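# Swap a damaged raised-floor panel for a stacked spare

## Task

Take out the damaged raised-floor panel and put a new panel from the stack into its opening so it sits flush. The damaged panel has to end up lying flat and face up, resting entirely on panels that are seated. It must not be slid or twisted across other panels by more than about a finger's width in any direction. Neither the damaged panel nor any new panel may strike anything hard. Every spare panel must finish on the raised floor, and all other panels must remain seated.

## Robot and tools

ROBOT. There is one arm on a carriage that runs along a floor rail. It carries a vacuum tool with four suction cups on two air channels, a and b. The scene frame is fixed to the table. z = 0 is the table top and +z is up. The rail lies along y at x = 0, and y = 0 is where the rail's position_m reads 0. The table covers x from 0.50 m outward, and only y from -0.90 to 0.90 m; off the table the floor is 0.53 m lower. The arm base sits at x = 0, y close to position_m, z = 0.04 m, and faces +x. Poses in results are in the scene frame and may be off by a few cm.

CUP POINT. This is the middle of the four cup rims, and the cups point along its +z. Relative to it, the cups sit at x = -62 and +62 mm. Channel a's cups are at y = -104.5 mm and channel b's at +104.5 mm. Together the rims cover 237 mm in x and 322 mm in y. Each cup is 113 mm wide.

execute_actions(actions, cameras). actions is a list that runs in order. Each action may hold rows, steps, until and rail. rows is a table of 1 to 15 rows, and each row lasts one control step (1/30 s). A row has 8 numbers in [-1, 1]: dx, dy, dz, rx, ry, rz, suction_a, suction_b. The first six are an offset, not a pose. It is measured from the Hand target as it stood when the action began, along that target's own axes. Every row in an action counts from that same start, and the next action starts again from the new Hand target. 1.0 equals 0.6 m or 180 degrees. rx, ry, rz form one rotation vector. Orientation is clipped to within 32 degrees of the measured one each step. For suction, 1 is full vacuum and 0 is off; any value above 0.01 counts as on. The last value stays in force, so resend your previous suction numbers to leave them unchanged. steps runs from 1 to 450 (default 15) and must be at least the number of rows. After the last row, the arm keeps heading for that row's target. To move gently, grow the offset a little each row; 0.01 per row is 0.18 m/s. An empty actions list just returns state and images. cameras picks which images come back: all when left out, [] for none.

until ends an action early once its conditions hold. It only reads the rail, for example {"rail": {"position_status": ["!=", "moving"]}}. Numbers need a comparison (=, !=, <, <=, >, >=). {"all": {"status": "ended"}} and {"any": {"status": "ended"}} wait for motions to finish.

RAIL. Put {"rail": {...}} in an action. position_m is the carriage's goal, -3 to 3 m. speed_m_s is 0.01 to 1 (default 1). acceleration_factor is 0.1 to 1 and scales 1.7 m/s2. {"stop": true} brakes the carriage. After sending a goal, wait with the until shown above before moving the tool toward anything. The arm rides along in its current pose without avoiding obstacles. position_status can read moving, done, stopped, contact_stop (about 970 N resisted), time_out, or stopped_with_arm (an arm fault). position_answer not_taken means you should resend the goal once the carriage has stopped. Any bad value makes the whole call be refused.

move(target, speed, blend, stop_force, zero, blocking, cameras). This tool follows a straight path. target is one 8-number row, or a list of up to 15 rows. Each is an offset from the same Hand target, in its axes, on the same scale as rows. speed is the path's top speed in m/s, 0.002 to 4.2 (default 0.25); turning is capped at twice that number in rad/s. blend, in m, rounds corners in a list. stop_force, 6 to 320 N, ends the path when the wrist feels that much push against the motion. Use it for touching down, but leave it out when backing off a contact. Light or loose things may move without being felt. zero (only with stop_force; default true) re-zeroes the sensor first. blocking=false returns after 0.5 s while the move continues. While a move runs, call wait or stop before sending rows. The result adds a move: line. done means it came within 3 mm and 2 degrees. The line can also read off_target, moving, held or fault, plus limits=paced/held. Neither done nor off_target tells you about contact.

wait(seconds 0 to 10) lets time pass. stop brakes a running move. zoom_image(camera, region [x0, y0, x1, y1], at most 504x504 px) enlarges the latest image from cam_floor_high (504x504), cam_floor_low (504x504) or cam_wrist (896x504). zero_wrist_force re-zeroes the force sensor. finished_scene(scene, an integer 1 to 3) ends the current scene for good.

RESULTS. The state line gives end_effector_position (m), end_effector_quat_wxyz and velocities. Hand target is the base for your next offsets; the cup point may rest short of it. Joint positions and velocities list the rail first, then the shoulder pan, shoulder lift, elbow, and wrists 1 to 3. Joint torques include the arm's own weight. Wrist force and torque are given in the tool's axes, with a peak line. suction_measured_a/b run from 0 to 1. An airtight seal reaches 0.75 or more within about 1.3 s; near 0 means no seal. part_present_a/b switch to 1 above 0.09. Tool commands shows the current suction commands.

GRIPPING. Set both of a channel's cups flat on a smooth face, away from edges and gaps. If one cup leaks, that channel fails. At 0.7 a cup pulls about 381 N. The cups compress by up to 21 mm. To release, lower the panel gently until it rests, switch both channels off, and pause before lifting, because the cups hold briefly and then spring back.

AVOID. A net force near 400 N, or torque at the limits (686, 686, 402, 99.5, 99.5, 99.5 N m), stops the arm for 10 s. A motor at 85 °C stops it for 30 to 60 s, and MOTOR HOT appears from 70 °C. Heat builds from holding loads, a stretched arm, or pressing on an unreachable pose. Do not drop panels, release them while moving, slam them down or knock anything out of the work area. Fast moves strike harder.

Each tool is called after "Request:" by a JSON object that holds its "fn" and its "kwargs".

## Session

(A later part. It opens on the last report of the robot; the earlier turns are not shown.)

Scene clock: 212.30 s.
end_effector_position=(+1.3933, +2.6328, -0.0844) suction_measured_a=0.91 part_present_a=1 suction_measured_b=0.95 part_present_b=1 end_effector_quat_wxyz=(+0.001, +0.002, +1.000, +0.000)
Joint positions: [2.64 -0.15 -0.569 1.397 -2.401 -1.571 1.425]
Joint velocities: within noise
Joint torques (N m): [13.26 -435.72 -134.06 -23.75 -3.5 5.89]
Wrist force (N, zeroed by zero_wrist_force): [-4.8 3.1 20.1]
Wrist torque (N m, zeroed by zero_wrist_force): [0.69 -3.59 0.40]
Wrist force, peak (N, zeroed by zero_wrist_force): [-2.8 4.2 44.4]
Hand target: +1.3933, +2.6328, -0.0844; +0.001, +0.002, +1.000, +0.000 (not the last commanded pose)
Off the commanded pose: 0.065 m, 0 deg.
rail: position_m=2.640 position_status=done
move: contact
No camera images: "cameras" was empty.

Request:
{"fn": "move", "kwargs": {"target": [0,0,0.05,0,0,0,1,1], "speed": 0.003, "stop_force": 60, "cameras": []}}

Scene clock: 218.80 s.
end_effector_position=(+1.3934, +2.6328, -0.0852) suction_measured_a=0.91 part_present_a=1 suction_measured_b=0.95 part_present_b=1 end_effector_quat_wxyz=(+0.001, +0.002, +1.000, +0.000)
Joint positions: [2.64 -0.15 -0.568 1.397 -2.402 -1.571 1.425]
Joint velocities: within noise
Joint torques (N m): [8.44 -355.23 -139.76 -24.92 -3.49 5.94]
Wrist force (N, zeroed by zero_wrist_force): [39.4 -8.9 -47.7]
Wrist torque (N m, zeroed by zero_wrist_force): [-8.96 -3.89 -2.16]
Wrist force, peak (N, zeroed by zero_wrist_force): [39.9 -9.0 -48.0]
Hand target: +1.3934, +2.6328, -0.0852; +0.001, +0.002, +1.000, +0.000 (not the last commanded pose)
Off the commanded pose: 0.029 m, 0 deg.
rail: position_m=2.640 position_status=done
move: contact
No camera images: "cameras" was empty.

Request:
{"fn": "execute_actions", "kwargs": {"actions": [{"rows":[[0,0,0,0,0,0,0,0],[0,0,0,0,0,0,0,0],[0,0,-0.001,0,0,0,0,0],[0,0,-0.002,0,0,0,0,0],[0,0,-0.004,0,0,0,0,0],[0,0,-0.006,0,0,0,0,0],[0,0,-0.008,0,0,0,0,0],[0,0,-0.01,0,0,0,0,0],[0,0,-0.012,0,0,0,0,0],[0,0,-0.014,0,0,0,0,0]],"steps":40}], "cameras": []}}

Request:
{"fn": "move", "kwargs": {"target": [[0,0,-0.05,0,0,0,0,0],[-0.011,0.012,-0.545,0.0005,0,-0.0014,0,0]], "speed": [0.08,0.3], "blend": [0.01,0]}}

Request:
{"fn": "zoom_image", "kwargs": {"camera": "cam_wrist", "region": [150, 250, 450, 450]}}

Request:
{"fn": "zoom_image", "kwargs": {"camera": "cam_wrist", "region": [500, 250, 800, 450]}}

Scene clock: 226.33 s.
end_effector_position=(+1.3933, +2.6329, -0.0768) suction_measured_a=0.00 part_present_a=0 suction_measured_b=0.01 part_present_b=0 end_effector_quat_wxyz=(+0.001, +0.002, +1.000, +0.000)
Joint positions: [2.64 -0.15 -0.575 1.398 -2.395 -1.571 1.425]
Joint velocities: within noise
Joint torques (N m): [2.19 -155.01 -26.4 1.05 2.92 5.86]
Wrist force (N, zeroed by zero_wrist_force): [28.7 3.4 -101.0]
Wrist torque (N m, zeroed by zero_wrist_force): [-1.38 -0.24 -1.03]
Wrist force, peak (N, zeroed by zero_wrist_force): [53.3 6.1 -207.1]
Hand target: +1.3933, +2.6328, -0.0768; +0.001, +0.002, +1.000, +0.000
Off the commanded pose: 0.000 m, 0 deg.
rail: position_m=2.640 position_status=done
No camera images: "cameras" was empty.

Scene clock: 228.33 s.
end_effector_position=(+1.3993, +2.6401, +0.2499) suction_measured_a=0.00 part_present_a=0 suction_measured_b=0.01 part_present_b=0 end_effector_quat_wxyz=(+0.001, +0.000, +1.000, -0.001)
Joint positions: [2.64 -0.144 -0.811 1.334 -2.095 -1.572 1.426]
Joint velocities: within noise
Joint torques (N m): [13.97 -254.86 -104.35 -6.86 -3.57 6.02]
Wrist force (N, zeroed by zero_wrist_force): [-6.2 8.1 1.0]
Wrist torque (N m, zeroed by zero_wrist_force): [1.07 0.76 0.03]
Wrist force, peak (N, zeroed by zero_wrist_force): [28.4 3.3 -100.6]
Hand target: +1.3994, +2.6401, +0.2502; +0.001, +0.000, +1.000, -0.001
Off the commanded pose: 0.000 m, 0 deg.
rail: position_m=2.640 position_status=done
move: done

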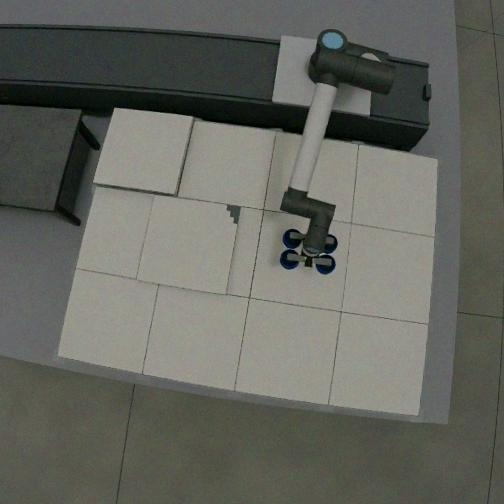

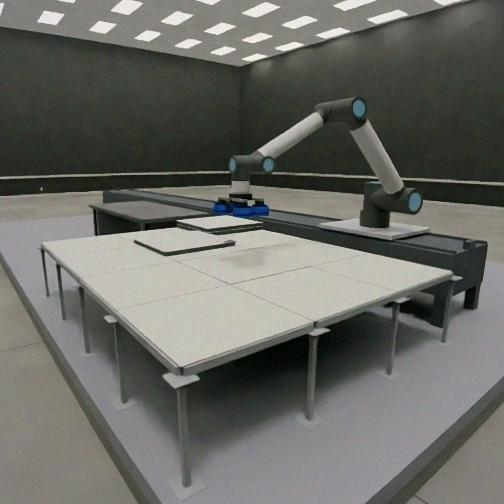

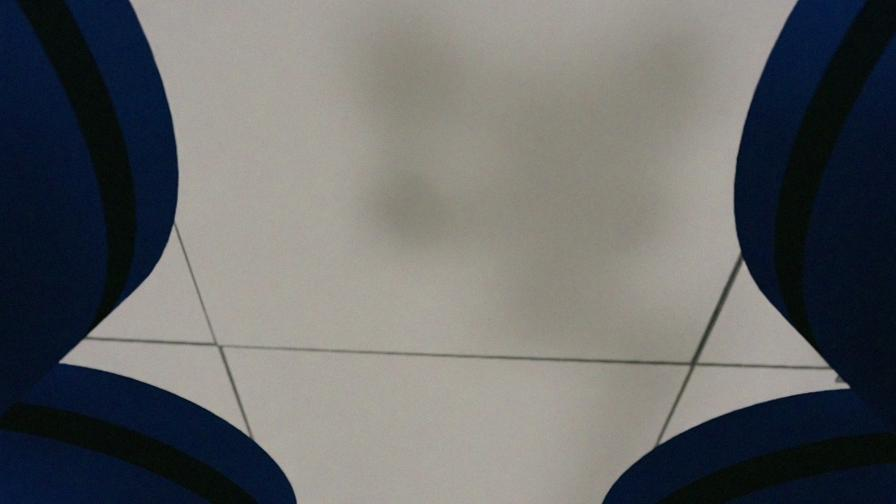

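Scaled by 1.680 from the camera's 896x504 image, which has a finer 1280x720 frame.

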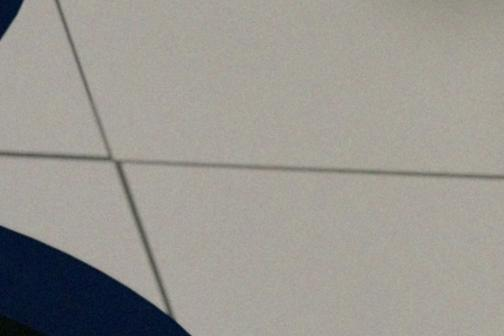

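Scaled by 1.680 from the camera's 896x504 image, which has a finer 1280x720 frame.

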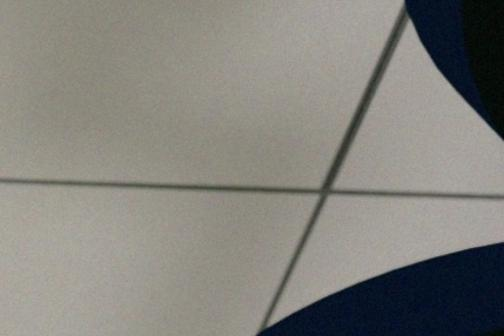

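Request:
{"fn": "zoom_image", "kwargs": {"camera": "cam_wrist", "region": [170, 260, 290, 380]}}

Request:
{"fn": "zoom_image", "kwargs": {"camera": "cam_wrist", "region": [640, 260, 760, 380]}}

Request:
{"fn": "zoom_image", "kwargs": {"camera": "cam_floor_high", "region": [240, 190, 370, 320]}}

Scaled by 4.200 from the camera's 896x504 image, which has a finer 1280x720 frame.

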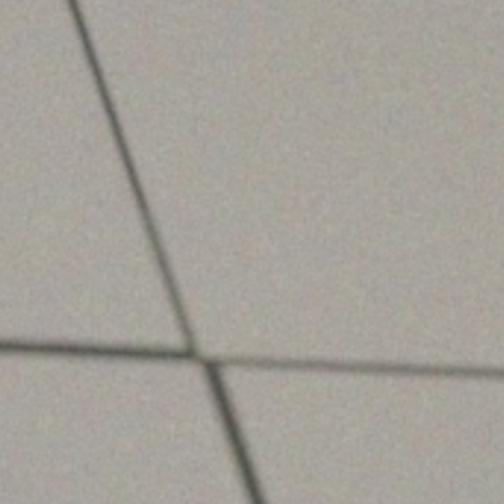

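Scaled by 4.200 from the camera's 896x504 image, which has a finer 1280x720 frame.

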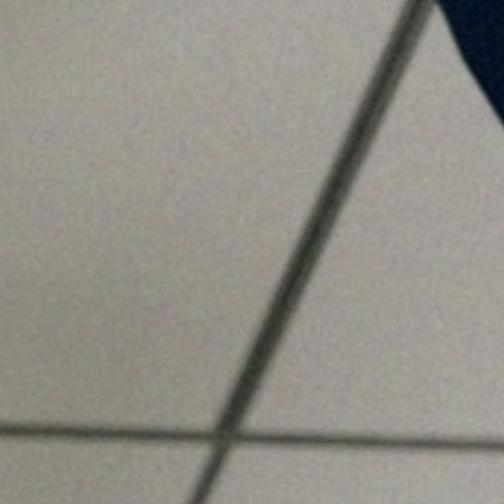

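Scaled by 3.877 from the camera's 504x504 image, which has a finer 720x720 frame.

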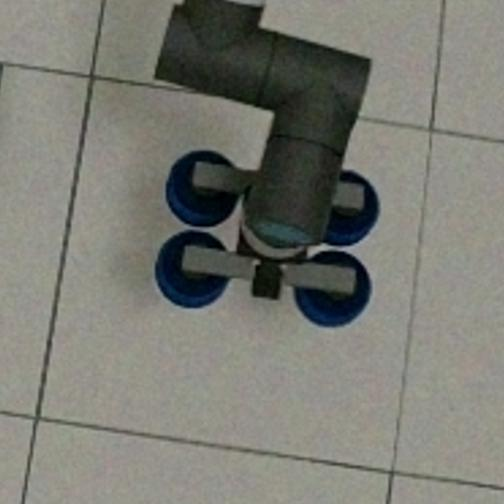

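Request:
{"fn": "zoom_image", "kwargs": {"camera": "cam_wrist", "region": [700, 250, 750, 300]}}

Request:
{"fn": "zoom_image", "kwargs": {"camera": "cam_wrist", "region": [670, 330, 720, 380]}}

Request:
{"fn": "zoom_image", "kwargs": {"camera": "cam_wrist", "region": [170, 220, 220, 270]}}

Request:
{"fn": "zoom_image", "kwargs": {"camera": "cam_wrist", "region": [195, 320, 245, 370]}}

Scaled by 10.080 from the camera's 896x504 image, which has a finer 1280x720 frame.

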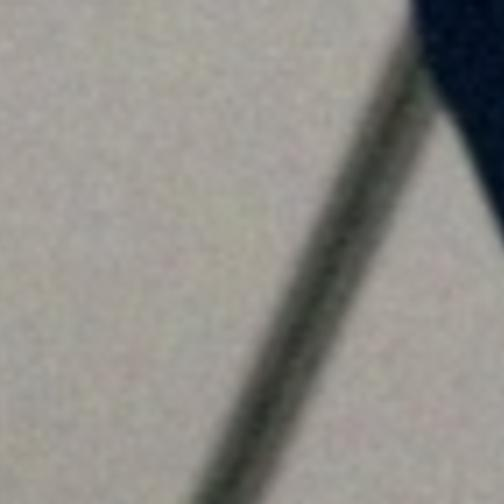

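Scaled by 10.080 from the camera's 896x504 image, which has a finer 1280x720 frame.

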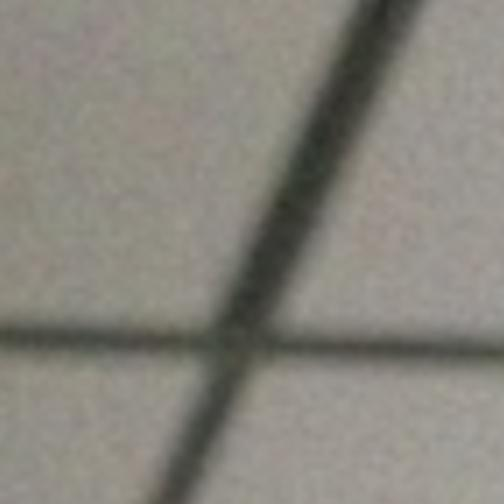

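Scaled by 10.080 from the camera's 896x504 image, which has a finer 1280x720 frame.

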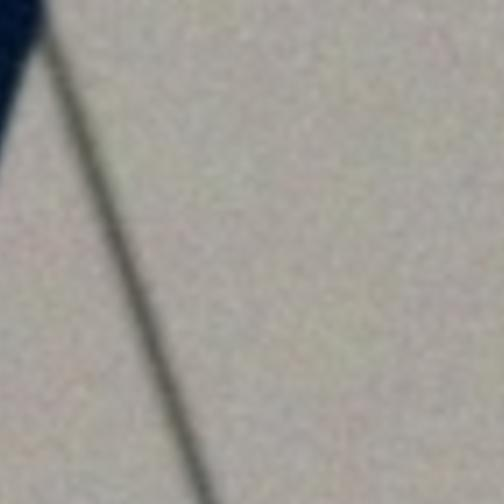

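Scaled by 10.080 from the camera's 896x504 image, which has a finer 1280x720 frame.

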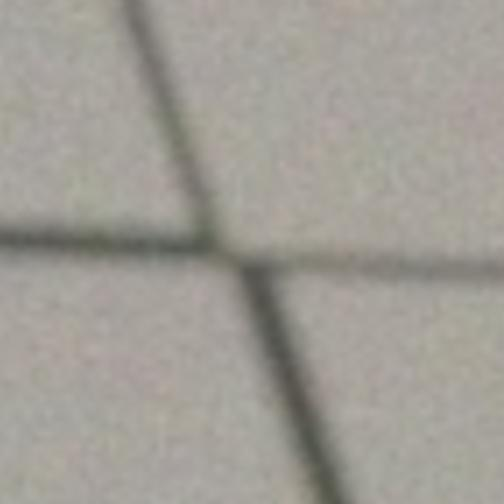

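Request:
{"fn": "move", "kwargs": {"target": [0.0102,-0.0122,0.51,-0.0005,0.0006,0,0,0], "speed": 0.3, "cameras": []}}

Request:
{"fn": "zero_wrist_force", "kwargs": {}}

Request:
{"fn": "move", "kwargs": {"target": [0,0,0.1,0,0,0,0,0], "speed": 0.015, "stop_force": 20, "cameras": []}}

Request:
{"fn": "execute_actions", "kwargs": {"actions": [{"rows":[[0,0,0,0,0,0,1,1]],"steps":45}], "cameras": []}}

Request:
{"fn": "move", "kwargs": {"target": [[0,0,-0.006,0,0,0,1,1],[-0.0006,-0.0038,-0.006,0,0,0.0011,1,1]], "speed": 0.03, "cameras": []}}

Request:
{"fn": "move", "kwargs": {"target": [0,0,0.12,0,0,0,1,1], "speed": 0.01, "stop_force": 22, "cameras": []}}

Scene clock: 252.33 s.
end_effector_position=(+1.3938, +2.6322, -0.0555) suction_measured_a=0.00 part_present_a=0 suction_measured_b=0.01 part_present_b=0 end_effector_quat_wxyz=(+0.000, +0.000, +1.000, +0.000)
Joint positions: [2.64 -0.15 -0.593 1.398 -2.376 -1.571 1.42]
Joint velocities: within noise
Joint torques (N m): [-18.92 -219.45 -90.75 -14.71 3.37 -5.88]
Wrist force (N, zeroed by zero_wrist_force): [-6.4 8.5 1.3]
Wrist torque (N m, zeroed by zero_wrist_force): [1.15 0.83 0.05]
Wrist force, peak (N, zeroed by zero_wrist_force): [-6.3 8.7 4.3]
Hand target: +1.3938, +2.6322, -0.0558; +0.000, +0.000, +1.000, +0.000
Off the commanded pose: 0.000 m, 0 deg.
rail: position_m=2.640 position_status=done
move: done
No camera images: "cameras" was empty.

Wrist force sensor zeroed.

Scene clock: 254.50 s.
end_effector_position=(+1.3939, +2.6322, -0.0668) suction_measured_a=0.00 part_present_a=0 suction_measured_b=0.01 part_present_b=0 end_effector_quat_wxyz=(+0.000, +0.000, +1.000, +0.000)
Joint positions: [2.64 -0.15 -0.583 1.397 -2.385 -1.571 1.42]
Joint velocities: within noise
Joint torques (N m): [-11.12 -250.51 -48.95 -5.04 2.99 -5.12]
Wrist force (N, zeroed by zero_wrist_force): [3.4 -2.5 -19.0]
Wrist torque (N m, zeroed by zero_wrist_force): [-1.04 -0.03 -0.10]
Wrist force, peak (N, zeroed by zero_wrist_force): [5.4 -1.7 -24.9]
Hand target: +1.3939, +2.6322, -0.0668; +0.000, +0.000, +1.000, +0.000 (not the last commanded pose)
Off the commanded pose: 0.049 m, 0 deg.
rail: position_m=2.640 position_status=done
move: contact
No camera images: "cameras" was empty.

Scene clock: 256.20 s.
end_effector_position=(+1.3939, +2.6322, -0.0668) suction_measured_a=0.91 part_present_a=1 suction_measured_b=0.95 part_present_b=1 end_effector_quat_wxyz=(+0.000, +0.000, +1.000, +0.000)
Joint positions: [2.64 -0.15 -0.583 1.397 -2.385 -1.571 1.42]
Joint velocities: within noise
Joint torques (N m): [19.66 -471.26 -184.43 -37.9 -1.47 5.87]
Wrist force (N, zeroed by zero_wrist_force): [1.5 -4.1 45.3]
Wrist torque (N m, zeroed by zero_wrist_force): [1.34 -1.70 0.64]
Wrist force, peak (N, zeroed by zero_wrist_force): [-27.0 -5.1 133.7]
Hand target: +1.3939, +2.6322, -0.0668; +0.000, +0.000, +1.000, +0.000
Off the commanded pose: 0.000 m, 0 deg.
rail: position_m=2.640 position_status=done
No camera images: "cameras" was empty.

Scene clock: 256.90 s.
end_effector_position=(+1.3941, +2.6303, -0.0633) suction_measured_a=0.91 part_present_a=1 suction_measured_b=0.95 part_present_b=1 end_effector_quat_wxyz=(+0.000, +0.001, +1.000, +0.000)
Joint positions: [2.64 -0.152 -0.586 1.397 -2.381 -1.571 1.422]
Joint velocities: within noise
Joint torques (N m): [-26.15 -470.86 -185.72 -28.77 -1.36 6.33]
Wrist force (N, zeroed by zero_wrist_force): [-0.2 -0.4 42.7]
Wrist torque (N m, zeroed by zero_wrist_force): [0.59 -2.32 0.02]
Wrist force, peak (N, zeroed by zero_wrist_force): [0.8 -3.6 46.7]
Hand target: +1.3942, +2.6299, -0.0632; +0.000, +0.001, +1.000, +0.000
Off the commanded pose: 0.000 m, 0 deg.
rail: position_m=2.640 position_status=done
move: done
No camera images: "cameras" was empty.

Scene clock: 260.70 s.
end_effector_position=(+1.3944, +2.6299, -0.0876) suction_measured_a=0.91 part_present_a=1 suction_measured_b=0.95 part_present_b=1 end_effector_quat_wxyz=(+0.000, +0.001, +1.000, +0.000)
Joint positions: [2.64 -0.152 -0.565 1.394 -2.4 -1.571 1.422]
Joint velocities: within noise
Joint torques (N m): [-23.22 -444.84 -134.33 -19.66 6.17 -1.99]
Wrist force (N, zeroed by zero_wrist_force): [-2.8 2.4 25.9]
Wrist torque (N m, zeroed by zero_wrist_force): [5.33 -7.50 1.77]
Wrist force, peak (N, zeroed by zero_wrist_force): [0.3 -0.1 43.7]
Hand target: +1.3943, +2.6299, -0.0876; +0.000, +0.001, +1.000, +0.000 (not the last commanded pose)
Off the commanded pose: 0.048 m, 0 deg.
rail: position_m=2.640 position_status=done
move: contact
No camera images: "cameras" was empty.

Request:
{"fn": "move", "kwargs": {"target": [0,0,0.05,0,0,0,1,1], "speed": 0.003, "stop_force": 110, "cameras": []}}

Scene clock: 264.00 s.
end_effector_position=(+1.3944, +2.6299, -0.0885) suction_measured_a=0.91 part_present_a=1 suction_measured_b=0.95 part_present_b=1 end_effector_quat_wxyz=(+0.000, +0.001, +1.000, +0.000)
Joint positions: [2.64 -0.152 -0.564 1.394 -2.401 -1.571 1.422]
Joint velocities: within noise
Joint torques (N m): [-22.78 -307.73 -149.73 -26.18 6.39 -6.92]
Wrist force (N, zeroed by zero_wrist_force): [96.2 11.1 -95.4]
Wrist torque (N m, zeroed by zero_wrist_force): [7.78 -9.93 2.38]
Wrist force, peak (N, zeroed by zero_wrist_force): [96.2 10.5 -95.5]
Hand target: +1.3943, +2.6299, -0.0885; +0.000, +0.001, +1.000, +0.000 (not the last commanded pose)
Off the commanded pose: 0.029 m, 0 deg.
rail: position_m=2.640 position_status=done
move: contact
No camera images: "cameras" was empty.

Request:
{"fn": "move", "kwargs": {"target": [0.0012,0,0.0002,0,0,0,1,1], "speed": 0.01, "cameras": []}}

Scene clock: 269.00 s.
end_effector_position=(+1.3938, +2.6299, -0.0886) suction_measured_a=0.91 part_present_a=1 suction_measured_b=0.95 part_present_b=1 end_effector_quat_wxyz=(+0.000, +0.001, +1.000, +0.000)
Joint positions: [2.64 -0.152 -0.565 1.395 -2.402 -1.571 1.422]
Joint velocities: within noise
Joint torques (N m): [-32.59 -350.36 -70.64 -18.62 6.43 -7.9]
Wrist force (N, zeroed by zero_wrist_force): [-39.7 8.3 -45.6]
Wrist torque (N m, zeroed by zero_wrist_force): [7.01 5.61 2.42]
Wrist force, peak (N, zeroed by zero_wrist_force): [95.9 10.8 -95.9]
Hand target: +1.3936, +2.6299, -0.0886; +0.000, +0.001, +1.000, +0.000
Off the commanded pose: 0.000 m, 0 deg.
rail: position_m=2.640 position_status=done
move: done
No camera images: "cameras" was empty.

Request:
{"fn": "move", "kwargs": {"target": [-0.0004,0,0.0005,0,0,0,1,1], "speed": 0.01, "cameras": []}}

Request:
{"fn": "execute_actions", "kwargs": {"actions": [{"rows":[[0,0,0,0,0,0,0,0],[0,0,0,0,0,0,0,0],[0,0,-0.001,0,0,0,0,0],[0,0,-0.002,0,0,0,0,0],[0,0,-0.004,0,0,0,0,0],[0,0,-0.006,0,0,0,0,0],[0,0,-0.008,0,0,0,0,0],[0,0,-0.01,0,0,0,0,0],[0,0,-0.012,0,0,0,0,0],[0,0,-0.014,0,0,0,0,0]],"steps":40}], "cameras": []}}

Request:
{"fn": "move", "kwargs": {"target": [[0,0,-0.05,0,0,0,0,0],[-0.0097,0.0168,-0.55,0,0,-0.0011,0,0]], "speed": [0.08,0.3], "blend": [0.01,0]}}

Request:
{"fn": "zoom_image", "kwargs": {"camera": "cam_wrist", "region": [170, 260, 290, 380]}}

Request:
{"fn": "zoom_image", "kwargs": {"camera": "cam_wrist", "region": [640, 260, 760, 380]}}

Scene clock: 274.33 s.
end_effector_position=(+1.3938, +2.6299, -0.0888) suction_measured_a=0.91 part_present_a=1 suction_measured_b=0.95 part_present_b=1 end_effector_quat_wxyz=(+0.000, +0.001, +1.000, +0.000)
Joint positions: [2.64 -0.152 -0.564 1.395 -2.402 -1.571 1.422]
Joint velocities: within noise
Joint torques (N m): [-18.05 -274.32 -114.19 -11.33 6.74 -1.79]
Wrist force (N, zeroed by zero_wrist_force): [-0.2 11.4 -68.8]
Wrist torque (N m, zeroed by zero_wrist_force): [8.02 -0.89 2.22]
Wrist force, peak (N, zeroed by zero_wrist_force): [-60.5 9.1 -37.3]
Hand target: +1.3939, +2.6299, -0.0889; +0.000, +0.001, +1.000, +0.000
Off the commanded pose: 0.000 m, 0 deg.
rail: position_m=2.640 position_status=done
move: done
No camera images: "cameras" was empty.

Scene clock: 275.87 s.
end_effector_position=(+1.3938, +2.6299, -0.0805) suction_measured_a=0.00 part_present_a=0 suction_measured_b=0.01 part_present_b=0 end_effector_quat_wxyz=(+0.000, +0.001, +1.000, +0.000)
Joint positions: [2.64 -0.152 -0.572 1.396 -2.396 -1.571 1.422]
Joint velocities: within noise
Joint torques (N m): [13.13 -97.75 10.53 10.58 -1.62 6.86]
Wrist force (N, zeroed by zero_wrist_force): [25.2 -3.0 -146.1]
Wrist torque (N m, zeroed by zero_wrist_force): [-0.09 -0.65 -2.36]
Wrist force, peak (N, zeroed by zero_wrist_force): [51.4 -0.1 -249.6]
Hand target: +1.3939, +2.6299, -0.0805; +0.000, +0.001, +1.000, +0.000
Off the commanded pose: 0.000 m, 0 deg.
rail: position_m=2.640 position_status=done
No camera images: "cameras" was empty.

Scene clock: 277.87 s.
end_effector_position=(+1.3995, +2.6401, +0.2492) suction_measured_a=0.00 part_present_a=0 suction_measured_b=0.01 part_present_b=0 end_effector_quat_wxyz=(+0.000, +0.000, +1.000, +0.000)
Joint positions: [2.64 -0.144 -0.81 1.333 -2.094 -1.571 1.426]
Joint velocities: within noise
Joint torques (N m): [14.73 -262.35 -100.3 -5.22 2.77 6.81]
Wrist force (N, zeroed by zero_wrist_force): [4.0 2.6 0.0]
Wrist torque (N m, zeroed by zero_wrist_force): [0.31 -0.58 -0.02]
Wrist force, peak (N, zeroed by zero_wrist_force): [25.0 -3.3 -145.7]
Hand target: +1.3995, +2.6401, +0.2495; +0.000, +0.000, +1.000, +0.000
Off the commanded pose: 0.000 m, 0 deg.
rail: position_m=2.640 position_status=done
move: done

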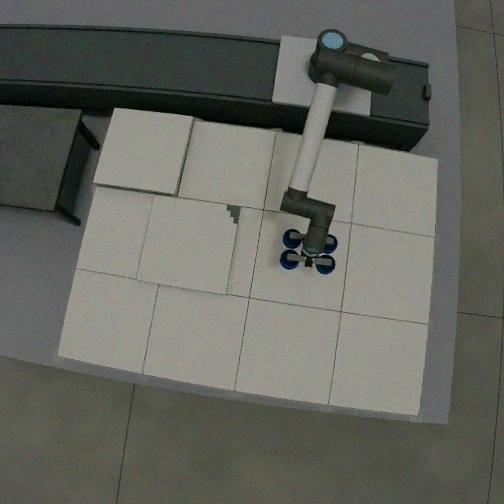

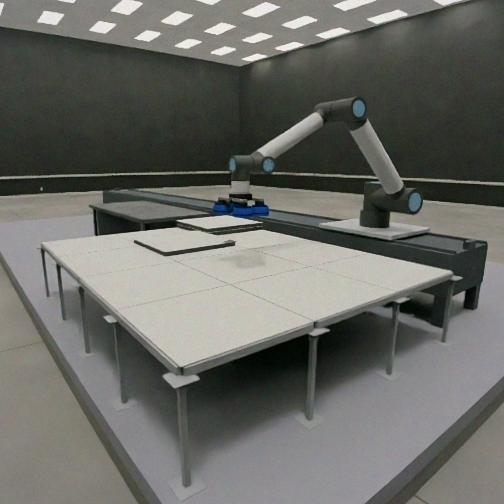

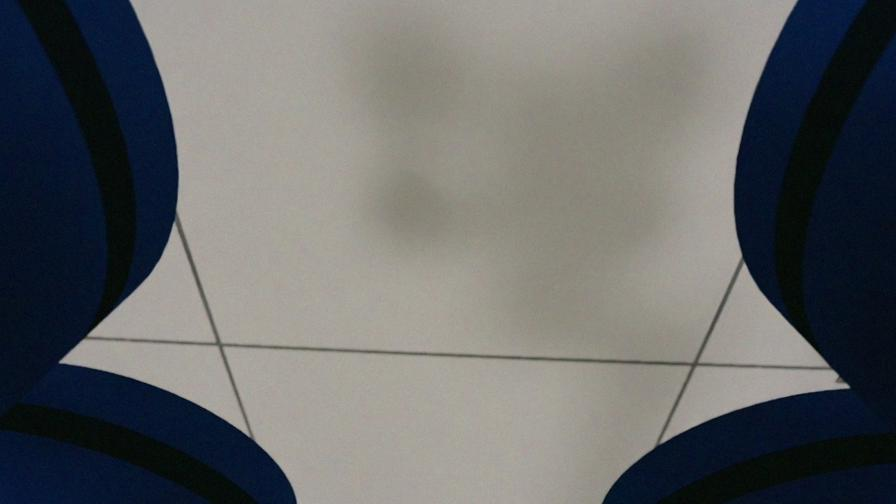

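Scaled by 4.200 from the camera's 896x504 image, which has a finer 1280x720 frame.

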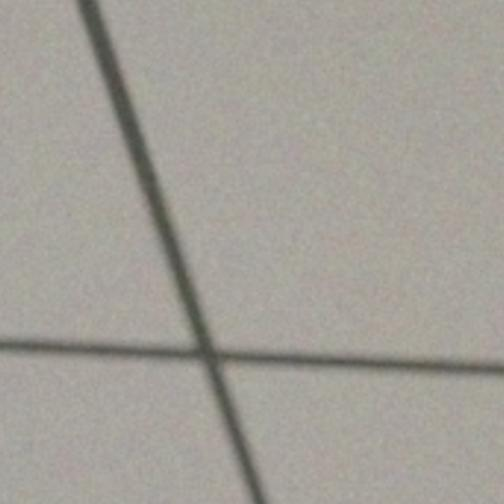

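Scaled by 4.200 from the camera's 896x504 image, which has a finer 1280x720 frame.

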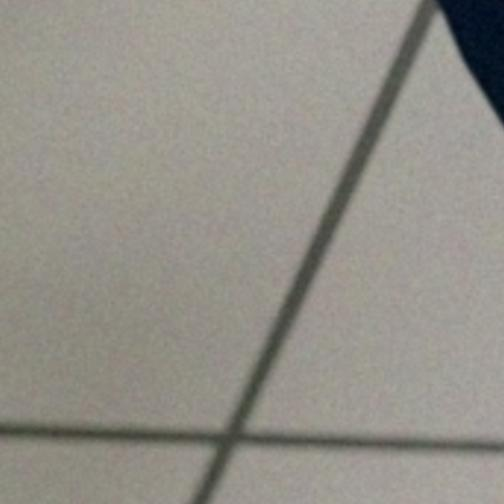

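Request:
{"fn": "finished_scene", "kwargs": {"scene": 2}}

The scene is finished: the task was done.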